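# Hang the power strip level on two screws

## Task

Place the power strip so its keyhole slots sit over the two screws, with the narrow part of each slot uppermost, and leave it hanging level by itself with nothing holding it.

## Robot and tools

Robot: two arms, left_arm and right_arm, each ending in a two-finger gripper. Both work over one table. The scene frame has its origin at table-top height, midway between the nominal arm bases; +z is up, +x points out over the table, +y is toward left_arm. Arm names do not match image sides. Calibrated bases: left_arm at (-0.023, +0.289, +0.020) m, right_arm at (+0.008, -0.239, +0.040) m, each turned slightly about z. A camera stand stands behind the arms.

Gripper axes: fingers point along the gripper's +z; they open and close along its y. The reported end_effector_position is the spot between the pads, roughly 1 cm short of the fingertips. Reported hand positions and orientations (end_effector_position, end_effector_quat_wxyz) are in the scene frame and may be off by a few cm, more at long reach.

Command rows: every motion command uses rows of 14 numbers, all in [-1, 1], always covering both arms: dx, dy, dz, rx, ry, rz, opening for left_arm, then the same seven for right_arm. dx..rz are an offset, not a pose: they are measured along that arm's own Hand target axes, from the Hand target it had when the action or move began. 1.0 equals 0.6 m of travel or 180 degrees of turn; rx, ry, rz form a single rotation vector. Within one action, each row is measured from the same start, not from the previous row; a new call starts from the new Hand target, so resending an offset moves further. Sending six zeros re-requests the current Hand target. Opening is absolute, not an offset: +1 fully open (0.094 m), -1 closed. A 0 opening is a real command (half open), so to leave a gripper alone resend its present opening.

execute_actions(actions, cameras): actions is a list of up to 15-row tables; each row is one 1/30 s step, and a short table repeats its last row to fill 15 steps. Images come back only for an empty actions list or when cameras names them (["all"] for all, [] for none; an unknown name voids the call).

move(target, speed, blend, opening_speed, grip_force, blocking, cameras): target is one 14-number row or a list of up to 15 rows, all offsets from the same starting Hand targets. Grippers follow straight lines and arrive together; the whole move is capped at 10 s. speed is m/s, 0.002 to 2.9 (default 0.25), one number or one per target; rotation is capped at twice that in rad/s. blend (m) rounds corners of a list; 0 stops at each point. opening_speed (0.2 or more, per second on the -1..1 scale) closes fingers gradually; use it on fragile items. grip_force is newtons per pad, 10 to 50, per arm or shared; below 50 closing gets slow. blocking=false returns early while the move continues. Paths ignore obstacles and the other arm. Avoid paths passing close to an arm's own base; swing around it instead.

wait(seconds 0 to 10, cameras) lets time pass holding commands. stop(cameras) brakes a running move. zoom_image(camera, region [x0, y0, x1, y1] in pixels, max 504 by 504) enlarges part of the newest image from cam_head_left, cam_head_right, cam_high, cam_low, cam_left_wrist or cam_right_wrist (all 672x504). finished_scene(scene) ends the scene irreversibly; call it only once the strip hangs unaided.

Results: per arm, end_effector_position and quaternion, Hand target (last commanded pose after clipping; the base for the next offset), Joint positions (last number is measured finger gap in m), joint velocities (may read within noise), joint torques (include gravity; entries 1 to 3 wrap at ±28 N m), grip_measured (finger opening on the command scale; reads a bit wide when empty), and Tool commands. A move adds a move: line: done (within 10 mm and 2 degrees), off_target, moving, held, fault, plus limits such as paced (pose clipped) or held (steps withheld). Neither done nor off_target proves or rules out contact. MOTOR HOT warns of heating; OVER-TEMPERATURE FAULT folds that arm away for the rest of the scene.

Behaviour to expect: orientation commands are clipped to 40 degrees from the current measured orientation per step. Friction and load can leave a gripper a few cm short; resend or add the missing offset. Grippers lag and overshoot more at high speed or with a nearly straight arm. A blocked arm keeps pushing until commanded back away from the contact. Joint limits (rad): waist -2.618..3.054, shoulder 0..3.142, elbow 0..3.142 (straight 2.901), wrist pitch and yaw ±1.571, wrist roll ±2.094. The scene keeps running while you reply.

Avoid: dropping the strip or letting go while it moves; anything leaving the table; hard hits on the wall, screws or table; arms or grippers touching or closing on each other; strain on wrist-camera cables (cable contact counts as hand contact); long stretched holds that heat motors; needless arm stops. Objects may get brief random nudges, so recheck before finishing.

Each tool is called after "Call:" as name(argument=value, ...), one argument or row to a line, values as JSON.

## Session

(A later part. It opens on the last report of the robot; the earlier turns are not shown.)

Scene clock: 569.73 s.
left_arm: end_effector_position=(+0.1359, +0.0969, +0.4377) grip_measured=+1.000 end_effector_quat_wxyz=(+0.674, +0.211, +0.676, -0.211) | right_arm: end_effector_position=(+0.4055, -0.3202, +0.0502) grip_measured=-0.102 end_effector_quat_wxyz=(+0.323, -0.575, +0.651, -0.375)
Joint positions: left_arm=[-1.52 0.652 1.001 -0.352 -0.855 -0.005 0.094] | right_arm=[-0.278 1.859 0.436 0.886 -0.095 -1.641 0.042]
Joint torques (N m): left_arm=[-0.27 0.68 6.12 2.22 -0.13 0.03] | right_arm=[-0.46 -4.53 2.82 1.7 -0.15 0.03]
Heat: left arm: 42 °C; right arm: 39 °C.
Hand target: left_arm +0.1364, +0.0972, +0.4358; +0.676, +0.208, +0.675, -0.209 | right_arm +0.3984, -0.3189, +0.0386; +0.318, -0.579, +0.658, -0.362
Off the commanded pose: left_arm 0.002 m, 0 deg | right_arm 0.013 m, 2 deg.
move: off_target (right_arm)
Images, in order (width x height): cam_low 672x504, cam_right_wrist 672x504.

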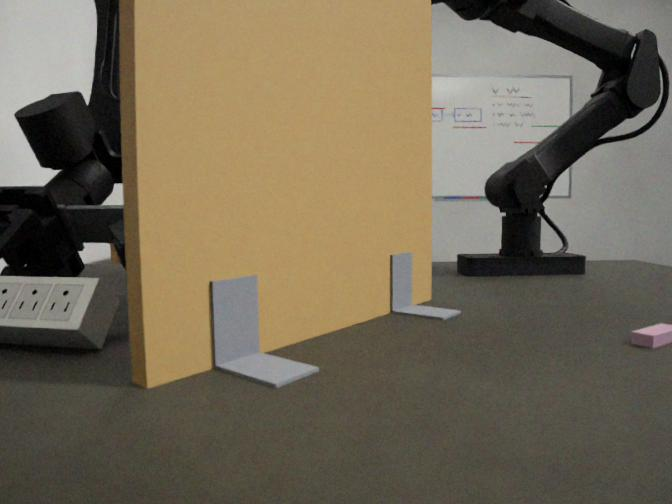

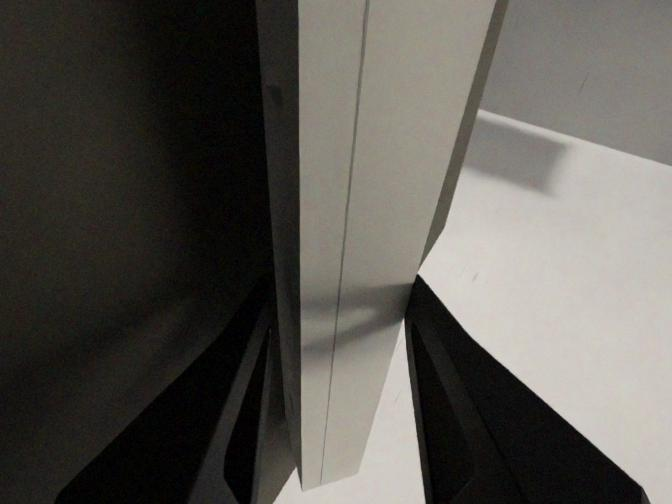

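Call:
move(
  target=[0,0,0,0,0,0,1,0,0.0278,-0.081,0,0,0,-0.1],
  speed=0.06,
  cameras=["cam_low","cam_right_wrist"],
)

Call:
zoom_image(
  camera="cam_low",
  region=[0, 250, 140, 390],
)

Scene clock: 581.63 s.
left_arm: end_effector_position=(+0.1359, +0.0969, +0.4377) grip_measured=+1.000 end_effector_quat_wxyz=(+0.674, +0.211, +0.676, -0.211) | right_arm: end_effector_position=(+0.3521, -0.3133, +0.0480) grip_measured=-0.102 end_effector_quat_wxyz=(+0.315, -0.580, +0.657, -0.364)
Joint positions: left_arm=[-1.52 0.652 1.001 -0.352 -0.855 -0.005 0.094] | right_arm=[-0.308 1.706 0.242 0.892 -0.119 -1.658 0.042]
Joint torques (N m): left_arm=[-0.27 0.68 6.12 2.22 -0.13 0.03] | right_arm=[-0.53 -6.75 2.92 1.57 -0.21 0.03]
Heat: left arm: 42 °C; right arm: 37 °C.
Hand target: left_arm +0.1364, +0.0972, +0.4358; +0.676, +0.208, +0.675, -0.209 | right_arm +0.3489, -0.3125, +0.0506; +0.318, -0.579, +0.657, -0.362
Off the commanded pose: left_arm 0.002 m, 0 deg | right_arm 0.004 m, 1 deg.
move: done
Images, in order (width x height): cam_low 672x504, cam_right_wrist 672x504.

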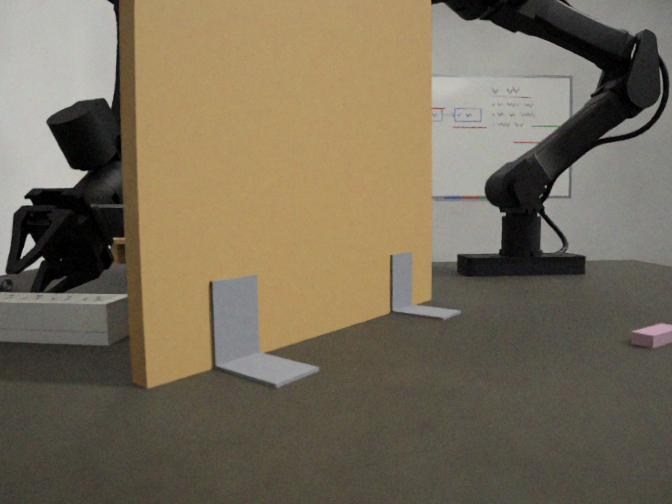

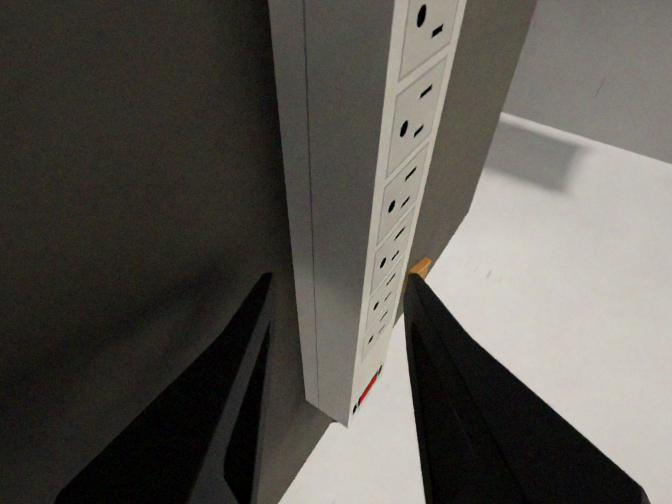

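Scaled by 3.600.

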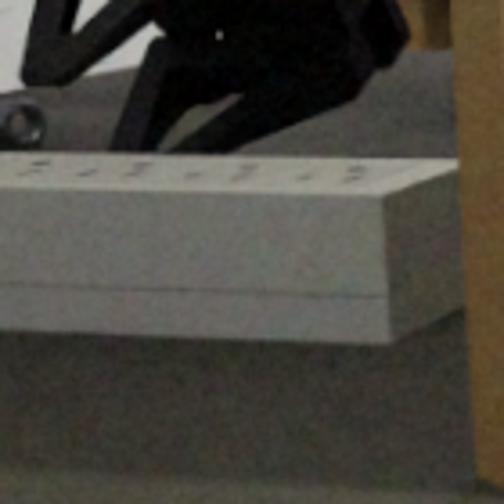

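Call:
move(
  target=[
    [0,0,0,0,0,0,1,0,-0.0154,-0.069,0,0,0,-0.1],
    [0,0,0,0,0,0,1,0,-0.0954,-0.12,-0.32,0,0,0.4],
  ],
  speed=0.15,
  cameras=["cam_right_wrist","cam_left_wrist"],
)

Call:
zoom_image(
  camera="cam_left_wrist",
  region=[320, 180, 500, 290],
)

Scene clock: 593.23 s.
left_arm: end_effector_position=(+0.1359, +0.0969, +0.4377) grip_measured=+1.000 end_effector_quat_wxyz=(+0.674, +0.211, +0.676, -0.211) | right_arm: end_effector_position=(+0.3144, -0.3102, +0.1363) grip_measured=+0.398 end_effector_quat_wxyz=(+0.002, -0.660, +0.751, -0.004)
Joint positions: left_arm=[-1.52 0.652 1.001 -0.352 -0.855 -0.005 0.094] | right_arm=[-0.262 1.731 1.363 -1.194 0.002 -1.673 0.066]
Joint torques (N m): left_arm=[-0.28 0.68 6.11 2.22 -0.13 0.03] | right_arm=[0.54 -5.14 8.39 0.07 -0.02 0.04]
Heat: left arm: 42 °C; right arm: 37 °C.
Hand target: left_arm +0.1364, +0.0972, +0.4358; +0.676, +0.208, +0.675, -0.209 | right_arm +0.3190, -0.3087, +0.1375; +0.000, -0.661, +0.751, +0.000
Off the commanded pose: left_arm 0.002 m, 0 deg | right_arm 0.005 m, 1 deg.
move: done
Images, in order (width x height): cam_left_wrist 672x504, cam_right_wrist 672x504.

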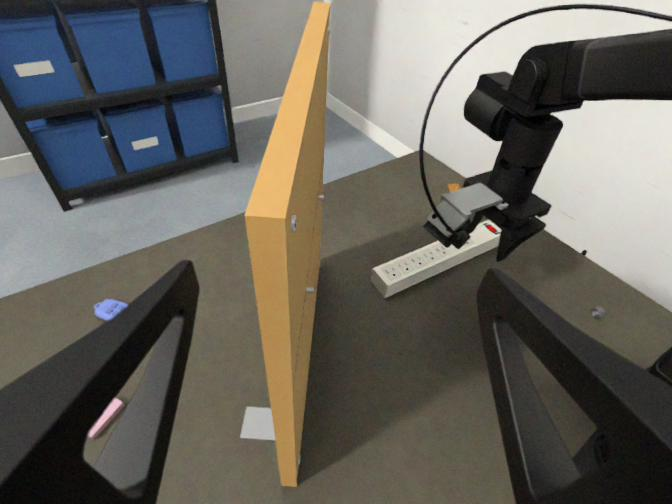

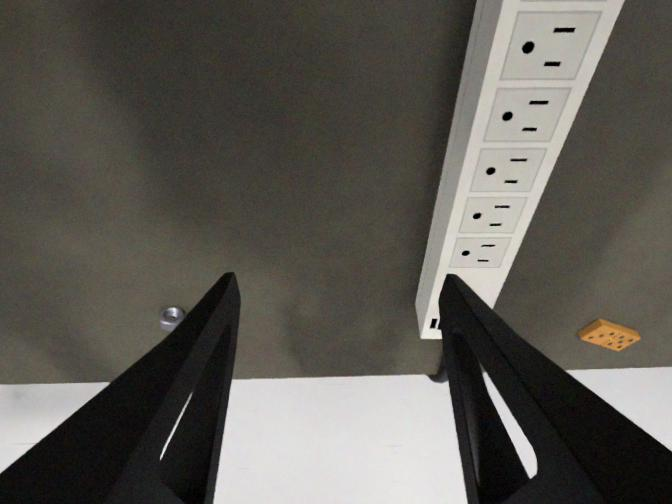

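Scaled by 2.800.

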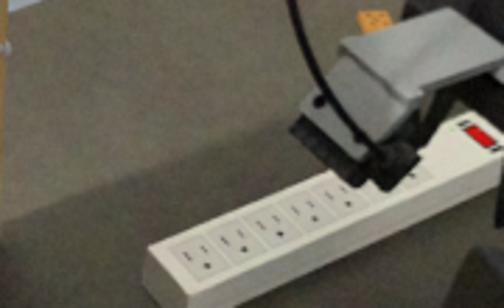

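Call:
move(
  target=[0,0,0,0,0,0,1,0.0417,-0.136,0.06,0,0,-0.0134,0.9],
  speed=0.18,
  cameras=["cam_right_wrist"],
)

Scene clock: 601.57 s.
left_arm: end_effector_position=(+0.1359, +0.0969, +0.4377) grip_measured=+1.000 end_effector_quat_wxyz=(+0.674, +0.211, +0.676, -0.211) | right_arm: end_effector_position=(+0.3943, -0.3418, +0.1038) grip_measured=+0.898 end_effector_quat_wxyz=(+0.003, -0.676, +0.737, -0.007)
Joint positions: left_arm=[-1.52 0.652 1.001 -0.352 -0.855 -0.005 0.094] | right_arm=[-0.293 2.071 1.688 -1.174 0.003 -1.745 0.089]
Joint torques (N m): left_arm=[-0.27 0.69 6.12 2.23 -0.12 0.03] | right_arm=[-0.38 -7.65 8.31 0.07 -0.04 -0.07]
Heat: left arm: 42 °C; right arm: 39 °C.
Hand target: left_arm +0.1364, +0.0972, +0.4358; +0.676, +0.208, +0.675, -0.209 | right_arm +0.3968, -0.3438, +0.1016; +0.000, -0.677, +0.736, +0.000
Off the commanded pose: left_arm 0.002 m, 0 deg | right_arm 0.004 m, 1 deg.
move: done
Images, in order (width x height): cam_right_wrist 672x504.

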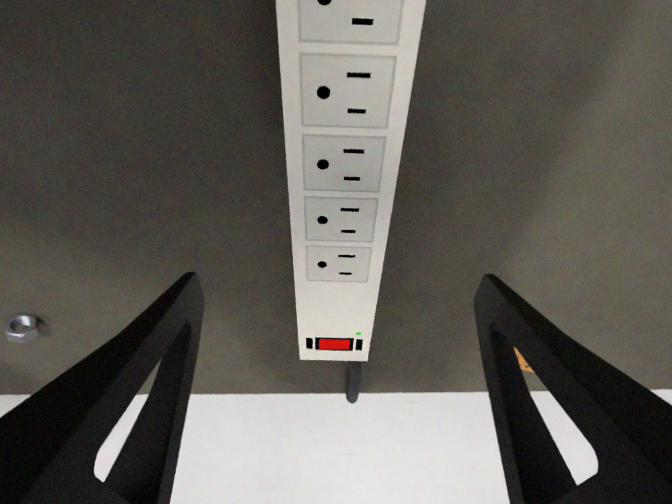

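Call:
move(
  target=[0,0,0,0,0,0,1,0,0.0,0.115,0,0,0.008,0.9],
  speed=0.12,
  cameras=["cam_right_wrist"],
)

Scene clock: 607.37 s.
left_arm: end_effector_position=(+0.1359, +0.0969, +0.4377) grip_measured=+1.000 end_effector_quat_wxyz=(+0.674, +0.211, +0.676, -0.211) | right_arm: end_effector_position=(+0.4020, -0.3439, +0.0444) grip_measured=+0.898 end_effector_quat_wxyz=(+0.007, -0.671, +0.741, -0.014)
Joint positions: left_arm=[-1.52 0.652 1.001 -0.352 -0.855 -0.005 0.094] | right_arm=[-0.293 2.142 1.555 -0.953 0.003 -1.733 0.089]
Joint torques (N m): left_arm=[-0.27 0.68 6.13 2.23 -0.13 0.03] | right_arm=[-0.39 -8.08 5.05 0.29 -0.05 0.07]
Heat: left arm: 42 °C; right arm: 40 °C.
Hand target: left_arm +0.1364, +0.0972, +0.4358; +0.676, +0.208, +0.675, -0.209 | right_arm +0.3968, -0.3439, +0.0325; +0.000, -0.667, +0.745, +0.000
Off the commanded pose: left_arm 0.002 m, 0 deg | right_arm 0.013 m, 2 deg.
move: off_target (right_arm)
Images, in order (width x height): cam_right_wrist 672x504.

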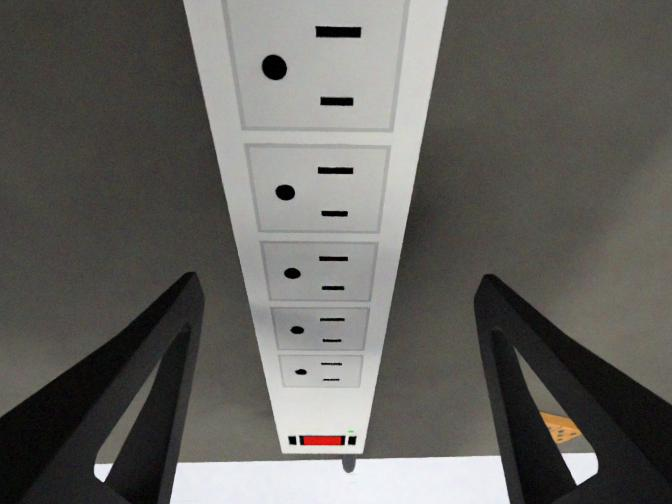

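Call:
move(
  target=[0,0,0,0,0,0,1,0,0.007,0.02,0,0,0.0,0.9],
  speed=0.1,
  cameras=["cam_right_wrist"],
)

Scene clock: 610.37 s.
left_arm: end_effector_position=(+0.1359, +0.0969, +0.4377) grip_measured=+1.000 end_effector_quat_wxyz=(+0.674, +0.211, +0.676, -0.211) | right_arm: end_effector_position=(+0.4001, -0.3434, +0.0346) grip_measured=+0.898 end_effector_quat_wxyz=(+0.009, -0.671, +0.741, -0.017)
Joint positions: left_arm=[-1.52 0.652 1.001 -0.352 -0.855 -0.005 0.094] | right_arm=[-0.293 2.142 1.514 -0.904 0.003 -1.733 0.089]
Joint torques (N m): left_arm=[-0.27 0.68 6.11 2.23 -0.13 0.03] | right_arm=[-0.5 -7.73 4.66 0.29 -0.04 0.04]
Heat: left arm: 42 °C; right arm: 39 °C.
Hand target: left_arm +0.1364, +0.0972, +0.4358; +0.676, +0.208, +0.675, -0.209 | right_arm +0.3926, -0.3434, +0.0205; +0.000, -0.667, +0.745, +0.000
Off the commanded pose: left_arm 0.002 m, 0 deg | right_arm 0.016 m, 2 deg.
move: off_target (right_arm)
Images, in order (width x height): cam_right_wrist 672x504.

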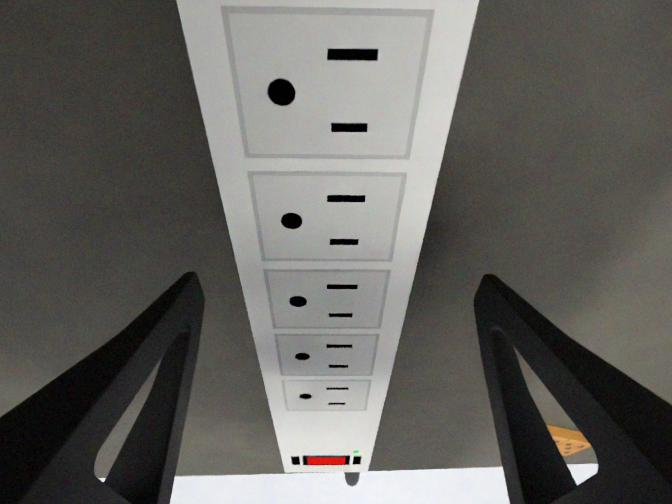

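Call:
move(
  target=[
    [0,0,0,0,0,0,1,0,0.003,0.012,0,0,0.0,0.9],
  ],
  speed=0.1,
)

Call:
move(
  target=[0,0,0,0,0,0,1,0,0.0,-0.006,0,0,0.0,-0.3],
  opening_speed=0.8,
  cameras=["cam_right_wrist"],
)

Scene clock: 616.67 s.
left_arm: end_effector_position=(+0.1359, +0.0969, +0.4377) grip_measured=+1.000 end_effector_quat_wxyz=(+0.674, +0.211, +0.676, -0.211) | right_arm: end_effector_position=(+0.3995, -0.3432, +0.0296) grip_measured=+0.898 end_effector_quat_wxyz=(+0.011, -0.671, +0.741, -0.020)
Joint positions: left_arm=[-1.52 0.652 1.001 -0.352 -0.855 -0.005 0.094] | right_arm=[-0.293 2.142 1.492 -0.876 0.003 -1.733 0.089]
Joint torques (N m): left_arm=[-0.27 0.68 6.11 2.23 -0.13 0.03] | right_arm=[-0.59 -7.3 4.59 0.28 -0.05 0.03]
Heat: left arm: 42 °C; right arm: 39 °C.
Hand target: left_arm +0.1364, +0.0972, +0.4358; +0.676, +0.208, +0.675, -0.209 | right_arm +0.3909, -0.3432, +0.0134; +0.000, -0.667, +0.745, +0.000
Off the commanded pose: left_arm 0.002 m, 0 deg | right_arm 0.018 m, 3 deg.
move: off_target (right_arm)

Scene clock: 618.37 s.
left_arm: end_effector_position=(+0.1359, +0.0969, +0.4378) grip_measured=+1.000 end_effector_quat_wxyz=(+0.674, +0.211, +0.676, -0.211) | right_arm: end_effector_position=(+0.3987, -0.3431, +0.0295) grip_measured=-0.061 end_effector_quat_wxyz=(+0.010, -0.671, +0.741, -0.018)
Joint positions: left_arm=[-1.52 0.652 1.001 -0.352 -0.855 -0.005 0.094] | right_arm=[-0.293 2.142 1.492 -0.879 0.004 -1.733 0.044]
Joint torques (N m): left_arm=[-0.27 0.68 6.11 2.22 -0.13 0.03] | right_arm=[-0.62 -7.72 5.01 0.22 -0.05 0.04]
Heat: left arm: 42 °C; right arm: 38 °C.
Hand target: left_arm +0.1364, +0.0972, +0.4359; +0.676, +0.208, +0.675, -0.209 | right_arm +0.3909, -0.3433, +0.0170; +0.000, -0.667, +0.745, +0.000
Off the commanded pose: left_arm 0.002 m, 0 deg | right_arm 0.015 m, 2 deg.
move: off_target (right_arm)
Images, in order (width x height): cam_right_wrist 672x504.

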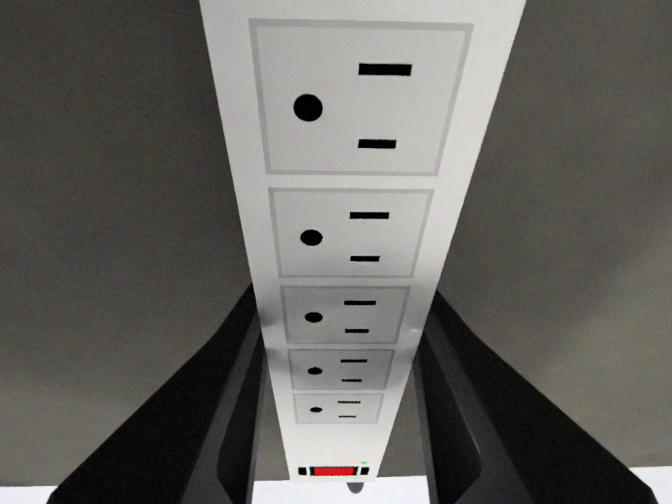

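Call:
execute_actions(
  actions=[],
  cameras=["cam_left_wrist","cam_high","cam_head_left","cam_head_right"],
)

Call:
zoom_image(
  camera="cam_left_wrist",
  region=[240, 150, 400, 350],
)

Call:
zoom_image(
  camera="cam_head_right",
  region=[250, 100, 500, 300],
)

Call:
zoom_image(
  camera="cam_head_left",
  region=[250, 100, 500, 300],
)

Scene clock: 623.47 s.
left_arm: end_effector_position=(+0.1359, +0.0969, +0.4378) grip_measured=+1.000 end_effector_quat_wxyz=(+0.674, +0.211, +0.676, -0.211) | right_arm: end_effector_position=(+0.3987, -0.3431, +0.0295) grip_measured=-0.061 end_effector_quat_wxyz=(+0.010, -0.671, +0.741, -0.018)
Joint positions: left_arm=[-1.52 0.652 1.001 -0.352 -0.855 -0.005 0.094] | right_arm=[-0.293 2.142 1.492 -0.879 0.004 -1.733 0.044]
Joint velocities: within noise
Joint torques (N m): left_arm=[-0.27 0.68 6.12 2.22 -0.13 0.03] | right_arm=[-0.57 -7.69 5.08 0.21 -0.06 0.03]
Heat: left arm: 42 °C; right arm: 38 °C.
Hand target: left_arm +0.1364, +0.0972, +0.4359; +0.676, +0.208, +0.675, -0.209 | right_arm +0.3909, -0.3433, +0.0170; +0.000, -0.667, +0.745, +0.000
Tool commands: left_gripper/opening=+1.0 right_gripper/opening=-0.3
Off the commanded pose: left_arm 0.002 m, 0 deg | right_arm 0.015 m, 2 deg.
Images, in order (width x height): cam_head_left 672x504, cam_head_right 672x504, cam_high 672x504, cam_left_wrist 672x504.

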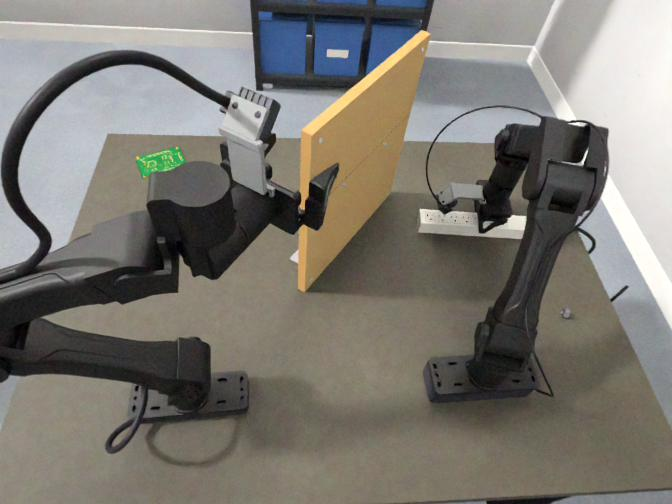

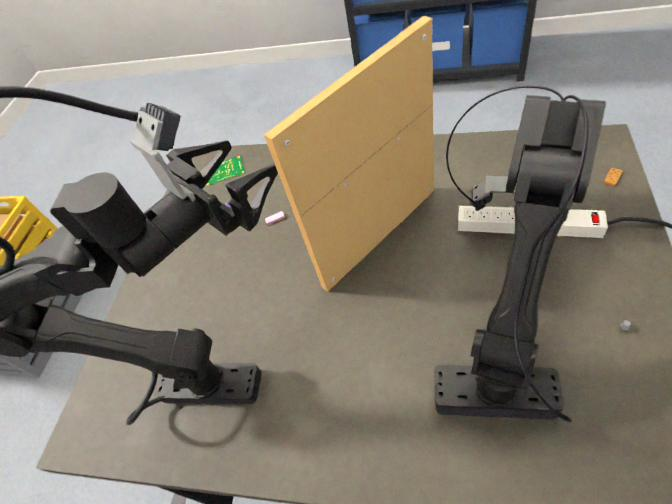

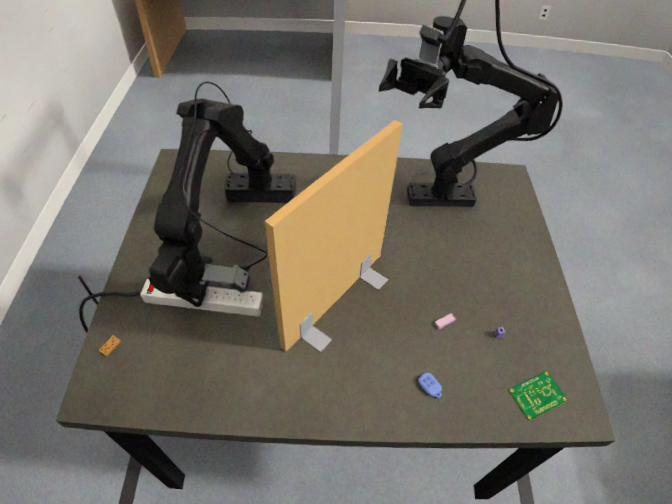

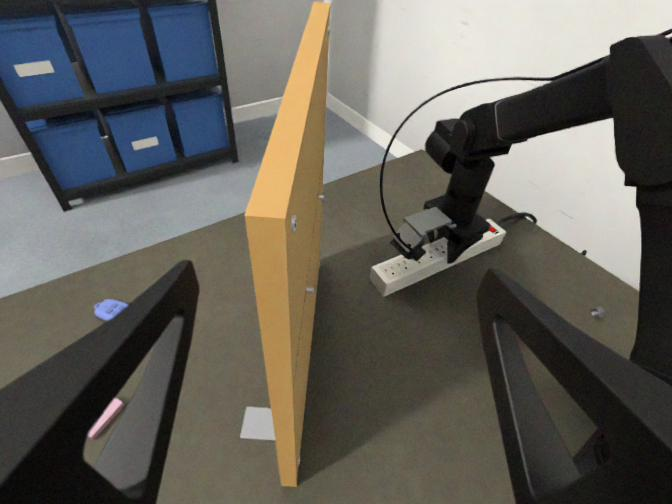

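Scaled by 2.520.

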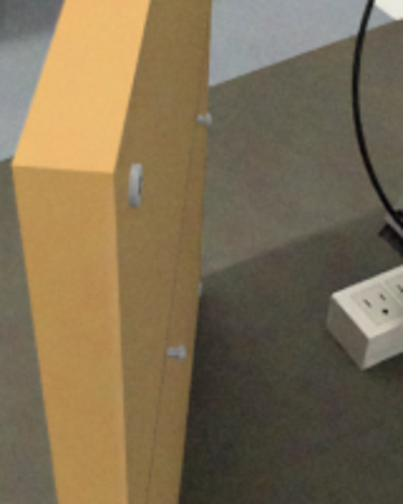

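Scaled by 2.016.

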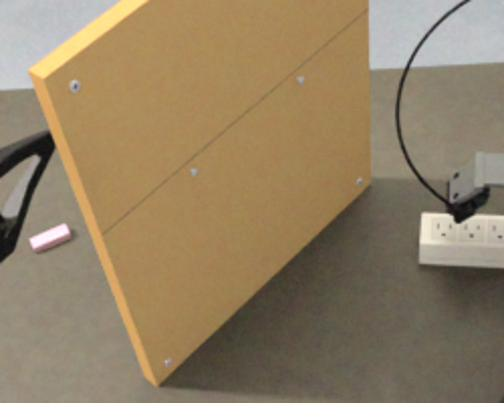

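Scaled by 2.016.

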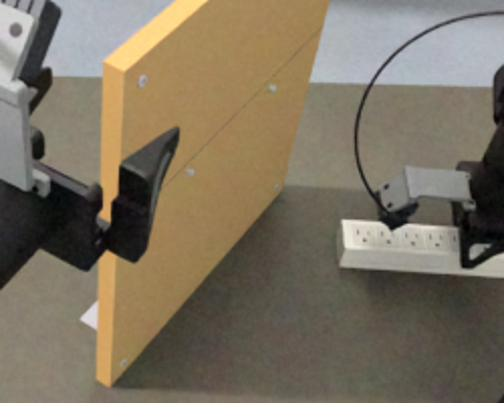

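Call:
move(
  target=[
    [0,0,0,0,0,0,1,0,0,-0.17,0,0,0,-0.3],
    [0,0,0,0,0,0,1,-0.115,0.0647,-0.338,0.5,0,0,-0.3],
  ],
  speed=0.25,
  blend=[0.04,0],
  cameras=["cam_right_wrist","cam_left_wrist","cam_head_right"],
)

Scene clock: 663.97 s.
left_arm: end_effector_position=(+0.1359, +0.0969, +0.4378) grip_measured=+1.000 end_effector_quat_wxyz=(+0.674, +0.211, +0.676, -0.211) | right_arm: end_effector_position=(+0.3571, -0.2715, +0.1924) grip_measured=-0.061 end_effector_quat_wxyz=(+0.450, -0.490, +0.562, -0.491)
Joint positions: left_arm=[-1.52 0.652 1.001 -0.352 -0.855 -0.005 0.094] | right_arm=[-0.112 1.227 0.157 0.956 0.031 -1.542 0.044]
Joint torques (N m): left_arm=[-0.27 0.68 6.12 2.22 -0.13 0.03] | right_arm=[0.61 -2.35 5.78 2.88 0.07 -0.26]
Heat: left arm: 43 °C; right arm: 38 °C.
Hand target: left_arm +0.1364, +0.0972, +0.4359; +0.676, +0.208, +0.675, -0.209 | right_arm +0.3597, -0.2702, +0.2196; +0.472, -0.472, +0.526, -0.527
Off the commanded pose: left_arm 0.002 m, 0 deg | right_arm 0.027 m, 7 deg.
move: off_target (right_arm)
Images, in order (width x height): cam_head_right 672x504, cam_left_wrist 672x504, cam_right_wrist 672x504.

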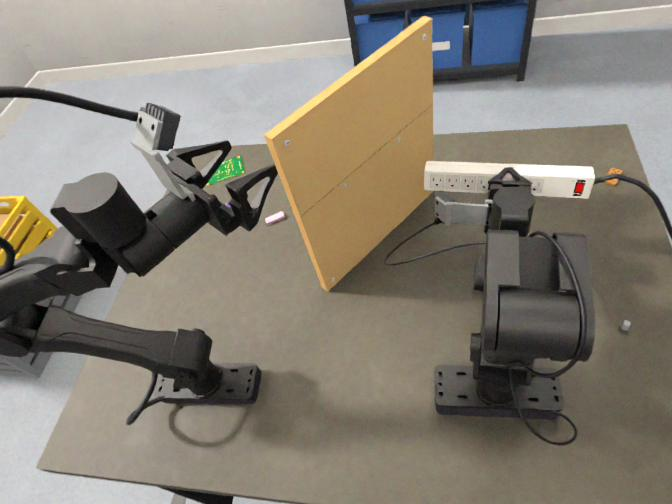

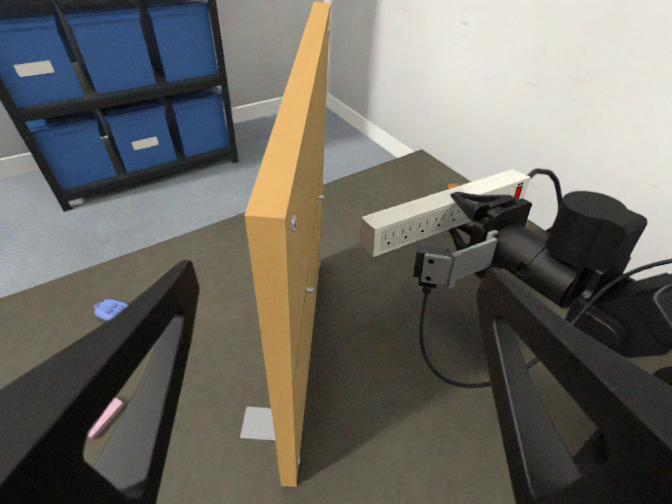

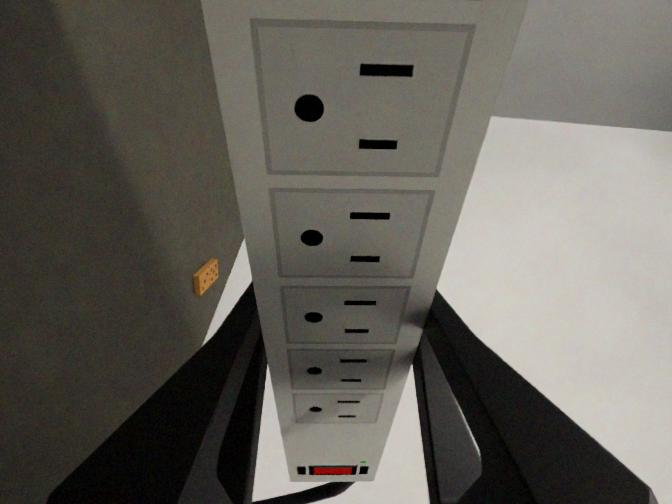

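Call:
move(
  target=[-0.0,0,0,0,0,0,1,-0.257,0.0167,-0.163,0,-0.332,0,-0.3],
  speed=0.22,
  cameras=["cam_right_wrist","cam_left_wrist","cam_head_right"],
)

Scene clock: 672.30 s.
left_arm: end_effector_position=(+0.1359, +0.0969, +0.4378) grip_measured=+1.000 end_effector_quat_wxyz=(+0.674, +0.211, +0.676, -0.211) | right_arm: end_effector_position=(+0.2794, -0.1170, +0.1825) grip_measured=-0.061 end_effector_quat_wxyz=(+0.649, -0.673, +0.290, -0.204)
Joint positions: left_arm=[-1.52 0.652 1.001 -0.352 -0.855 -0.005 0.094] | right_arm=[-0.131 1.247 0.067 1.052 -0.955 -1.574 0.044]
Joint torques (N m): left_arm=[-0.27 0.68 6.12 2.22 -0.13 0.03] | right_arm=[1.26 -1.65 8.02 2.3 -0.81 -0.12]
Heat: left arm: 43 °C; right arm: 38 °C.
Hand target: left_arm +0.1364, +0.0972, +0.4359; +0.676, +0.208, +0.675, -0.209 | right_arm +0.2794, -0.1062, +0.2095; +0.671, -0.672, +0.221, -0.222
Off the commanded pose: left_arm 0.002 m, 0 deg | right_arm 0.029 m, 8 deg.
move: off_target (right_arm)
Images, in order (width x height): cam_head_right 672x504, cam_left_wrist 672x504, cam_right_wrist 672x504.

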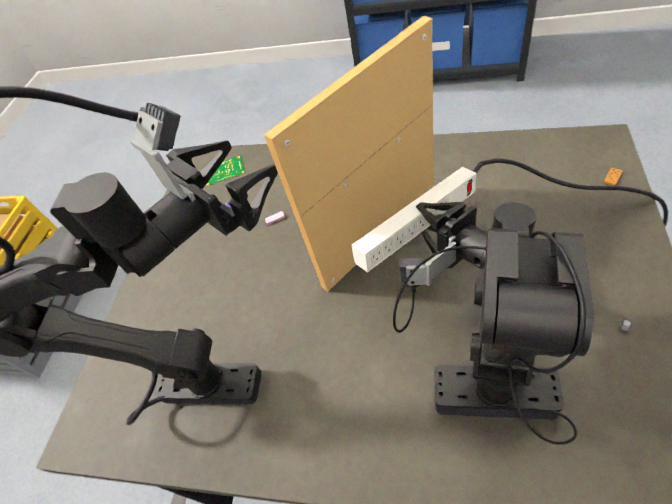

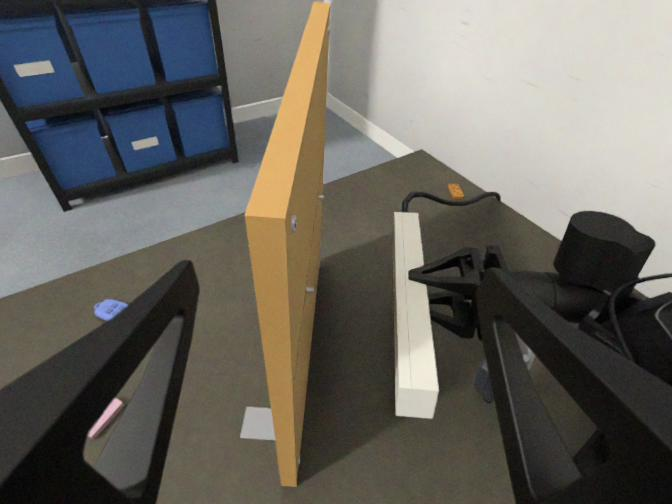

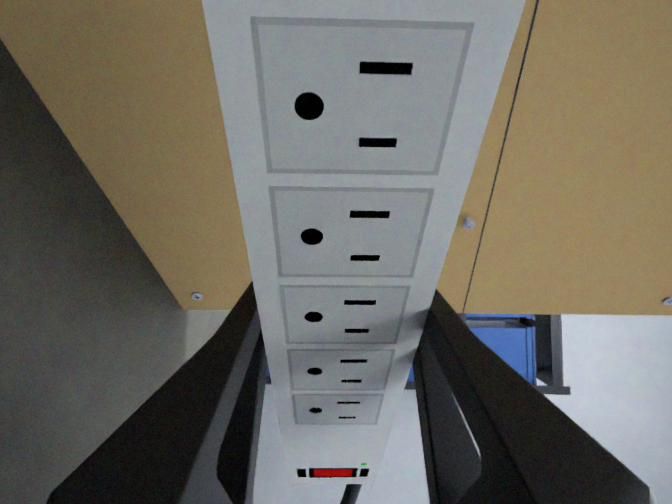

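Call:
move(
  target=[0,0,0,0,0,0,1,-0.04,0.06,0,0,0,0,-0.3],
  speed=0.2,
  cameras=["cam_right_wrist"],
)

Call:
zoom_image(
  camera="cam_right_wrist",
  region=[400, 0, 672, 330],
)

Scene clock: 687.23 s.
left_arm: end_effector_position=(+0.1359, +0.0969, +0.4378) grip_measured=+1.000 end_effector_quat_wxyz=(+0.674, +0.211, +0.676, -0.211) | right_arm: end_effector_position=(+0.2687, -0.1005, +0.1616) grip_measured=-0.061 end_effector_quat_wxyz=(+0.644, -0.689, +0.267, -0.200)
Joint positions: left_arm=[-1.52 0.652 1.001 -0.352 -0.855 -0.005 0.094] | right_arm=[-0.054 1.4 0.015 1.232 -0.917 -1.623 0.044]
Joint torques (N m): left_arm=[-0.27 0.66 6.11 2.22 -0.13 0.03] | right_arm=[0.91 -1.84 3.74 2.27 -0.69 -0.17]
Heat: left arm: 43 °C; right arm: 39 °C.
Hand target: left_arm +0.1364, +0.0972, +0.4359; +0.676, +0.208, +0.675, -0.209 | right_arm +0.2601, -0.0920, +0.1735; +0.671, -0.672, +0.221, -0.222
Off the commanded pose: left_arm 0.002 m, 0 deg | right_arm 0.017 m, 7 deg.
joint sent to its limit (right arm) — joint 3 (elbow), lower limit, where the elbow is as bent as it goes. The joint targets are off in orientation, not in position.
move: off_target (right_arm)
Images, in order (width x height): cam_right_wrist 672x504.

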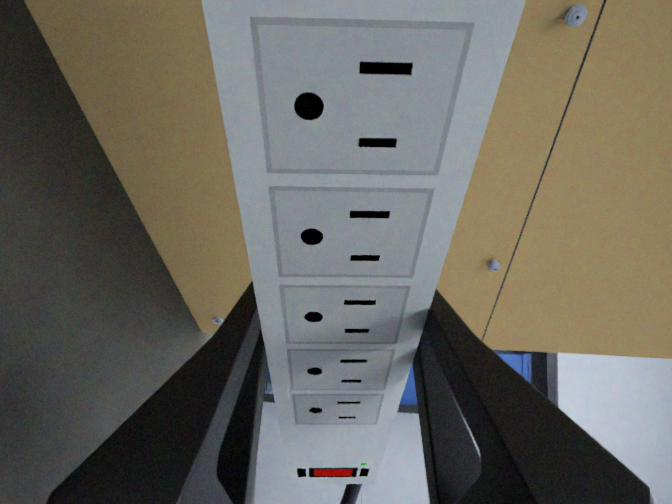

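Scaled by 1.527.

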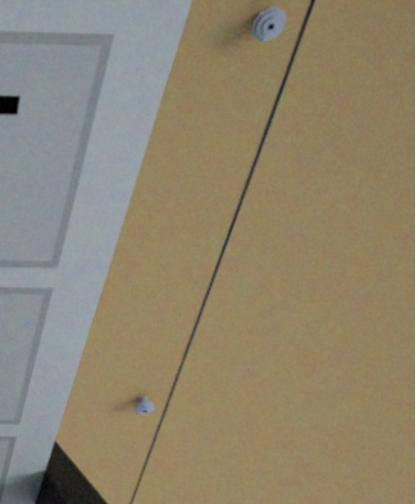

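Call:
execute_actions(
  actions=[],
  cameras=["cam_left_wrist"],
)

Call:
zoom_image(
  camera="cam_left_wrist",
  region=[340, 200, 480, 440],
)

Scene clock: 711.97 s.
left_arm: end_effector_position=(+0.1359, +0.0969, +0.4378) grip_measured=+1.000 end_effector_quat_wxyz=(+0.674, +0.211, +0.676, -0.211) | right_arm: end_effector_position=(+0.2687, -0.1005, +0.1618) grip_measured=-0.061 end_effector_quat_wxyz=(+0.644, -0.689, +0.267, -0.200)
Joint positions: left_arm=[-1.52 0.652 1.001 -0.352 -0.855 -0.005 0.094] | right_arm=[-0.054 1.4 0.015 1.233 -0.917 -1.623 0.044]
Joint velocities: within noise
Joint torques (N m): left_arm=[-0.27 0.68 6.11 2.22 -0.13 0.03] | right_arm=[0.9 -1.85 3.73 2.28 -0.69 -0.17]
Heat: left arm: 43 °C; right arm: 37 °C.
Hand target: left_arm +0.1364, +0.0972, +0.4359; +0.676, +0.208, +0.675, -0.209 | right_arm +0.2601, -0.0920, +0.1736; +0.671, -0.672, +0.221, -0.222
Tool commands: left_gripper/opening=+1.0 right_gripper/opening=-0.3
Off the commanded pose: left_arm 0.002 m, 0 deg | right_arm 0.017 m, 7 deg.
Images, in order (width x height): cam_left_wrist 672x504.

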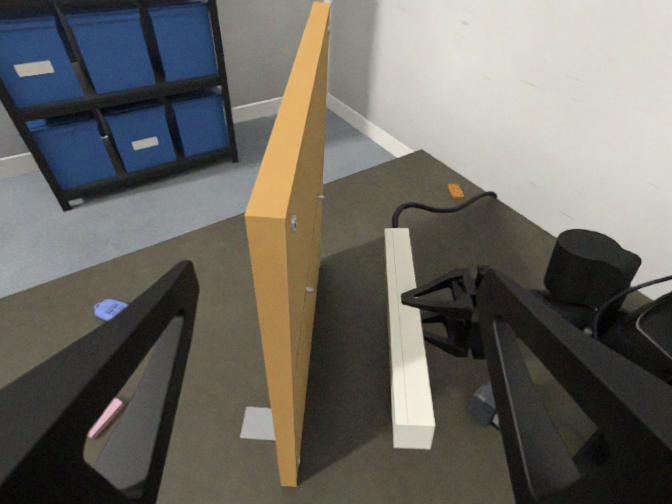

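Scaled by 2.100.

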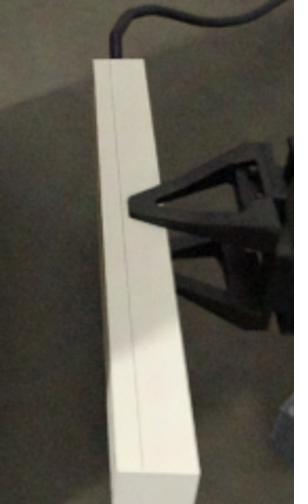

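Call:
move(
  target=[0,0,0,0,0,0,1,0.0783,-0.169,0.09,0.022,0,-0.014,-0.3],
  speed=0.15,
  cameras=["cam_left_wrist","cam_right_wrist"],
)

Call:
zoom_image(
  camera="cam_left_wrist",
  region=[270, 130, 430, 380],
)

Scene clock: 726.80 s.
left_arm: end_effector_position=(+0.1359, +0.0969, +0.4378) grip_measured=+1.000 end_effector_quat_wxyz=(+0.674, +0.211, +0.676, -0.211) | right_arm: end_effector_position=(+0.3294, -0.0857, +0.2401) grip_measured=-0.061 end_effector_quat_wxyz=(+0.668, -0.663, +0.261, -0.215)
Joint positions: left_arm=[-1.52 0.652 1.001 -0.352 -0.855 -0.005 0.094] | right_arm=[0.029 1.299 0.329 0.947 -0.824 -1.524 0.044]
Joint torques (N m): left_arm=[-0.27 0.68 6.12 2.23 -0.13 0.03] | right_arm=[1.1 -4.19 9.63 2.3 -0.39 -0.16]
Heat: left arm: 43 °C; right arm: 36 °C.
Hand target: left_arm +0.1364, +0.0972, +0.4359; +0.676, +0.208, +0.675, -0.209 | right_arm +0.3301, -0.0765, +0.2750; +0.689, -0.653, +0.199, -0.244
Off the commanded pose: left_arm 0.002 m, 0 deg | right_arm 0.036 m, 8 deg.
move: off_target (right_arm)
Images, in order (width x height): cam_left_wrist 672x504, cam_right_wrist 672x504.

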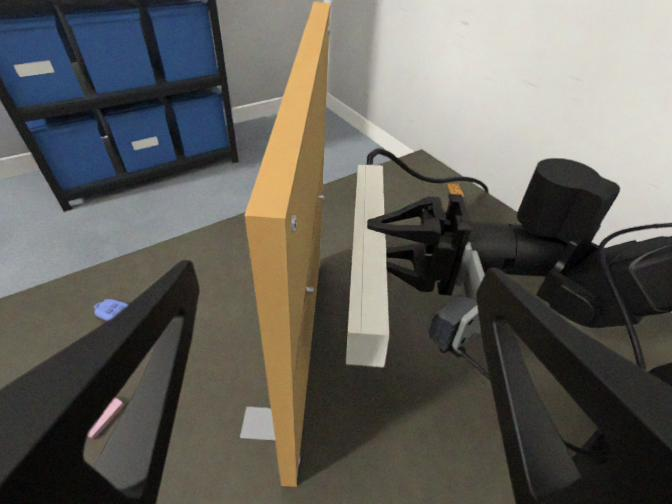

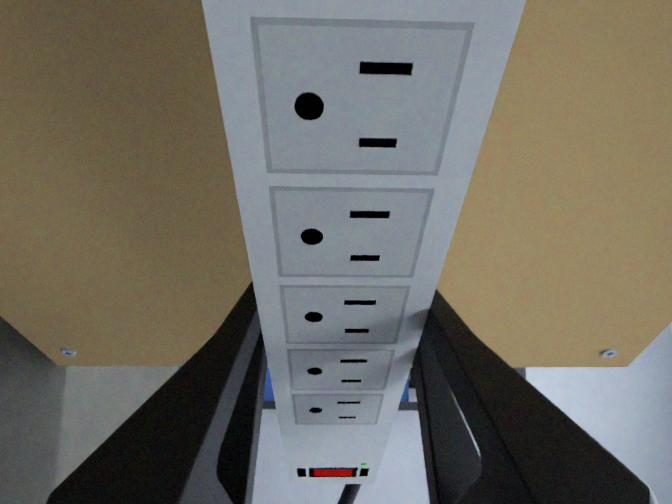

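Scaled by 2.016.

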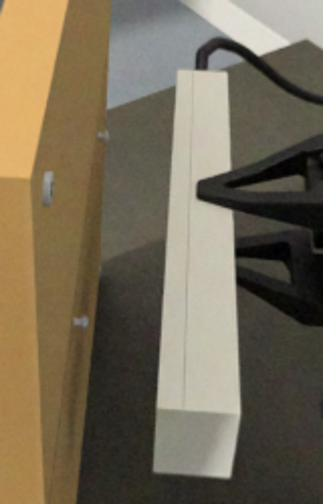

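Call:
move(
  target=[0,0,0,0,0,0,1,-0.005,-0.045,0.02,0.0,-0.017,-0.017,-0.3],
  speed=0.1,
  cameras=["cam_left_wrist"],
)

Call:
zoom_image(
  camera="cam_left_wrist",
  region=[270, 130, 430, 380],
)

Scene clock: 738.00 s.
left_arm: end_effector_position=(+0.1359, +0.0969, +0.4378) grip_measured=+1.000 end_effector_quat_wxyz=(+0.674, +0.211, +0.676, -0.211) | right_arm: end_effector_position=(+0.3373, -0.0764, +0.2545) grip_measured=-0.061 end_effector_quat_wxyz=(+0.662, -0.678, +0.245, -0.205)
Joint positions: left_arm=[-1.52 0.652 1.001 -0.352 -0.855 -0.005 0.094] | right_arm=[0.048 1.283 0.428 0.795 -0.844 -1.569 0.044]
Joint torques (N m): left_arm=[-0.27 0.68 6.12 2.23 -0.12 0.03] | right_arm=[1.25 -6.79 10.41 2.28 -0.57 -0.29]
Heat: left arm: 43 °C; right arm: 38 °C.
Hand target: left_arm +0.1364, +0.0972, +0.4359; +0.676, +0.208, +0.675, -0.209 | right_arm +0.3327, -0.0659, +0.3026; +0.687, -0.664, +0.163, -0.245
Off the commanded pose: left_arm 0.002 m, 0 deg | right_arm 0.049 m, 11 deg.
move: off_target (right_arm)
Images, in order (width x height): cam_left_wrist 672x504.

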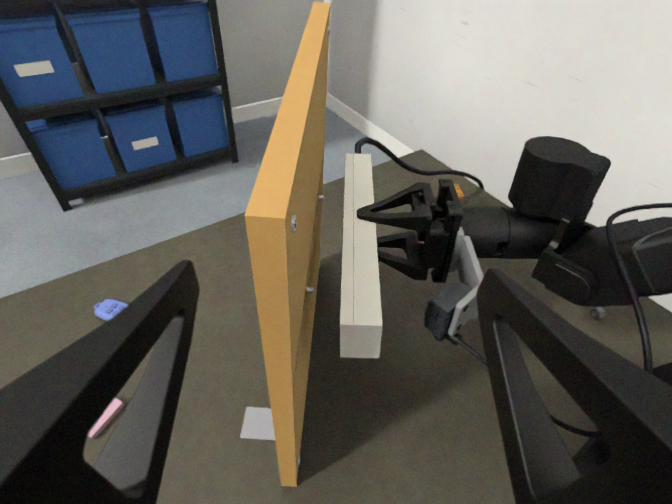

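Scaled by 2.016.

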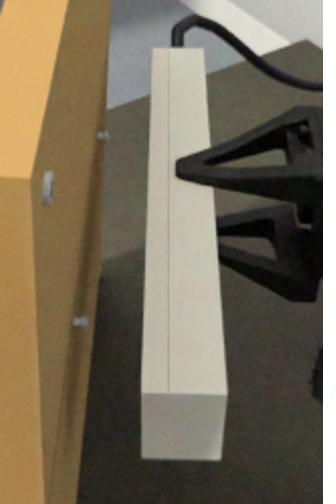

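Call:
move(
  target=[0,0,0,0,0,0,1,-0.007,-0.027,0.02,0.013,-0.003,-0.011,-0.3],
  speed=0.1,
  cameras=["cam_left_wrist"],
)

Call:
zoom_image(
  camera="cam_left_wrist",
  region=[270, 130, 430, 380],
)

Scene clock: 744.47 s.
left_arm: end_effector_position=(+0.1359, +0.0969, +0.4378) grip_measured=+1.000 end_effector_quat_wxyz=(+0.674, +0.211, +0.676, -0.211) | right_arm: end_effector_position=(+0.3365, -0.0638, +0.2677) grip_measured=-0.061 end_effector_quat_wxyz=(+0.669, -0.676, +0.226, -0.210)
Joint positions: left_arm=[-1.52 0.652 1.001 -0.352 -0.855 -0.005 0.094] | right_arm=[0.094 1.277 0.454 0.8 -0.819 -1.57 0.044]
Joint torques (N m): left_arm=[-0.27 0.69 6.11 2.22 -0.13 0.03] | right_arm=[1.26 -5.91 10.84 2.52 -0.42 -0.23]
Heat: left arm: 43 °C; right arm: 41 °C.
Hand target: left_arm +0.1364, +0.0972, +0.4359; +0.676, +0.208, +0.675, -0.209 | right_arm +0.3338, -0.0535, +0.3190; +0.697, -0.654, +0.143, -0.257
Off the commanded pose: left_arm 0.002 m, 0 deg | right_arm 0.052 m, 12 deg.
move: off_target (right_arm)
Images, in order (width x height): cam_left_wrist 672x504.

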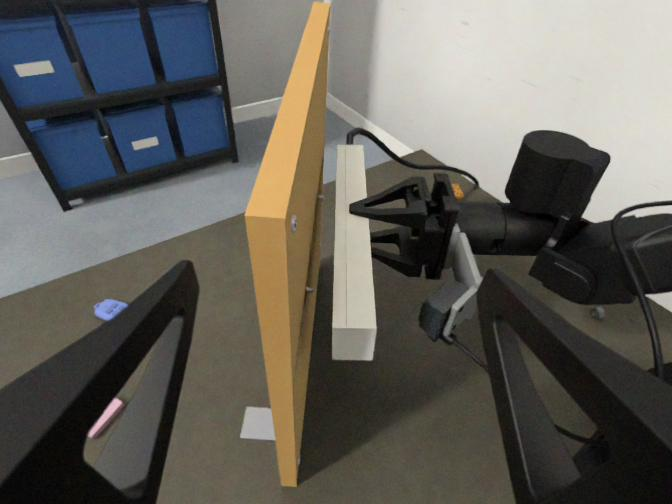

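Scaled by 2.016.

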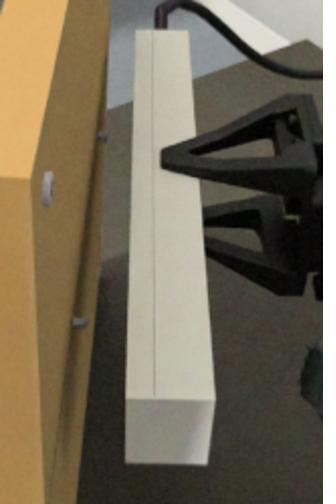

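Call:
move(
  target=[0,0,0,0,0,0,1,0.007,0.0,0.022,0.005,-0.002,-0.002,-0.3],
  speed=0.08,
  cameras=["cam_left_wrist"],
)

Call:
zoom_image(
  camera="cam_left_wrist",
  region=[270, 130, 430, 380],
)

Scene clock: 752.63 s.
left_arm: end_effector_position=(+0.1359, +0.0969, +0.4378) grip_measured=+1.000 end_effector_quat_wxyz=(+0.674, +0.211, +0.676, -0.211) | right_arm: end_effector_position=(+0.3432, -0.0551, +0.2800) grip_measured=-0.061 end_effector_quat_wxyz=(+0.677, -0.670, +0.207, -0.221)
Joint positions: left_arm=[-1.52 0.652 1.001 -0.352 -0.855 -0.005 0.094] | right_arm=[0.121 1.311 0.493 0.84 -0.804 -1.57 0.044]
Joint torques (N m): left_arm=[-0.28 0.66 6.12 2.22 -0.13 0.03] | right_arm=[1.22 -3.49 10.85 2.53 -0.35 -0.17]
Heat: left arm: 43 °C; right arm: 43 °C.
Hand target: left_arm +0.1364, +0.0972, +0.4359; +0.676, +0.208, +0.675, -0.209 | right_arm +0.3443, -0.0447, +0.3210; +0.702, -0.650, +0.137, -0.258
Off the commanded pose: left_arm 0.002 m, 0 deg | right_arm 0.042 m, 10 deg.
move: off_target (right_arm)
Images, in order (width x height): cam_left_wrist 672x504.

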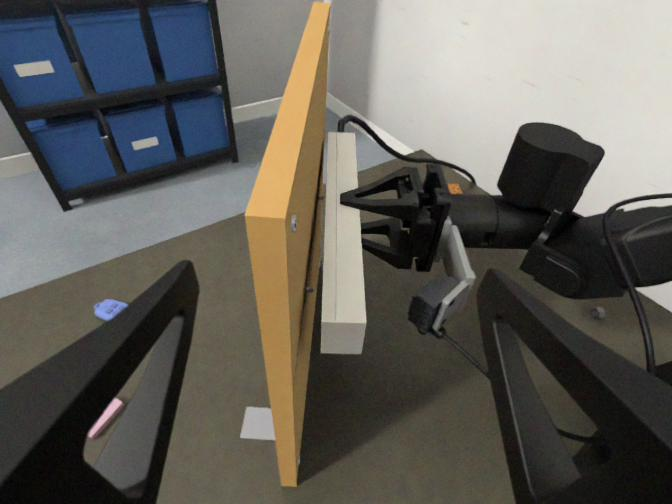

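Scaled by 2.016.

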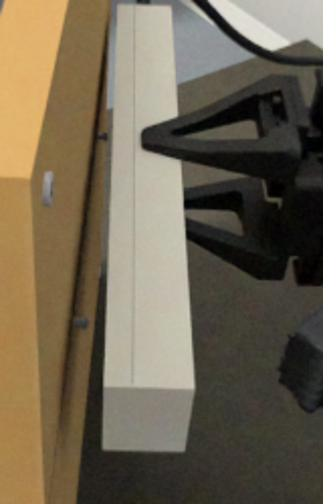

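Call:
move(
  target=[0,0,0,0,0,0,1,0.006,0.02,0.0,-0.003,0.004,0.006,-0.3],
  speed=0.06,
  cameras=["cam_left_wrist"],
)

Call:
zoom_image(
  camera="cam_left_wrist",
  region=[270, 130, 430, 380],
)

Scene clock: 758.93 s.
left_arm: end_effector_position=(+0.1359, +0.0969, +0.4378) grip_measured=+1.000 end_effector_quat_wxyz=(+0.674, +0.211, +0.676, -0.211) | right_arm: end_effector_position=(+0.3478, -0.0544, +0.2744) grip_measured=-0.061 end_effector_quat_wxyz=(+0.678, -0.670, +0.208, -0.220)
Joint positions: left_arm=[-1.52 0.652 1.001 -0.352 -0.855 -0.005 0.094] | right_arm=[0.121 1.352 0.493 0.882 -0.804 -1.566 0.044]
Joint torques (N m): left_arm=[-0.27 0.68 6.12 2.22 -0.13 0.03] | right_arm=[0.96 -3.52 9.87 2.48 -0.27 -0.13]
Heat: left arm: 43 °C; right arm: 44 °C.
Hand target: left_arm +0.1364, +0.0972, +0.4359; +0.676, +0.208, +0.675, -0.209 | right_arm +0.3495, -0.0464, +0.3097; +0.700, -0.650, +0.148, -0.255
Off the commanded pose: left_arm 0.002 m, 0 deg | right_arm 0.036 m, 9 deg.
move: off_target (right_arm)
Images, in order (width x height): cam_left_wrist 672x504.

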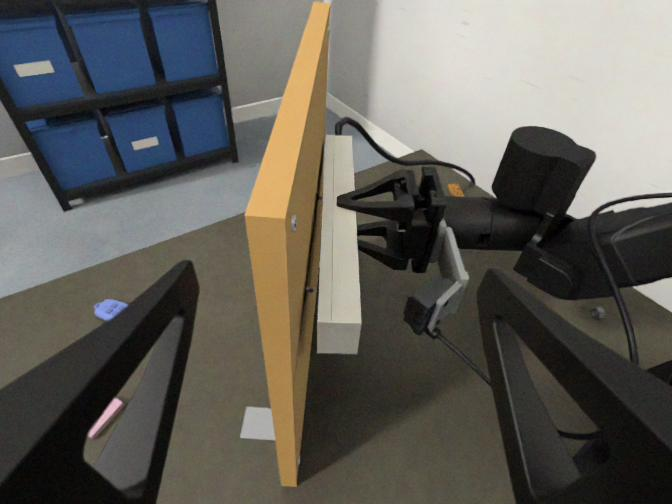

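Scaled by 2.016.

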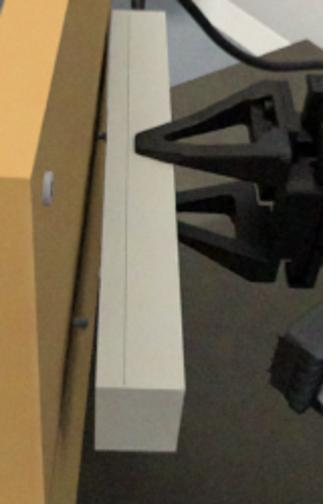

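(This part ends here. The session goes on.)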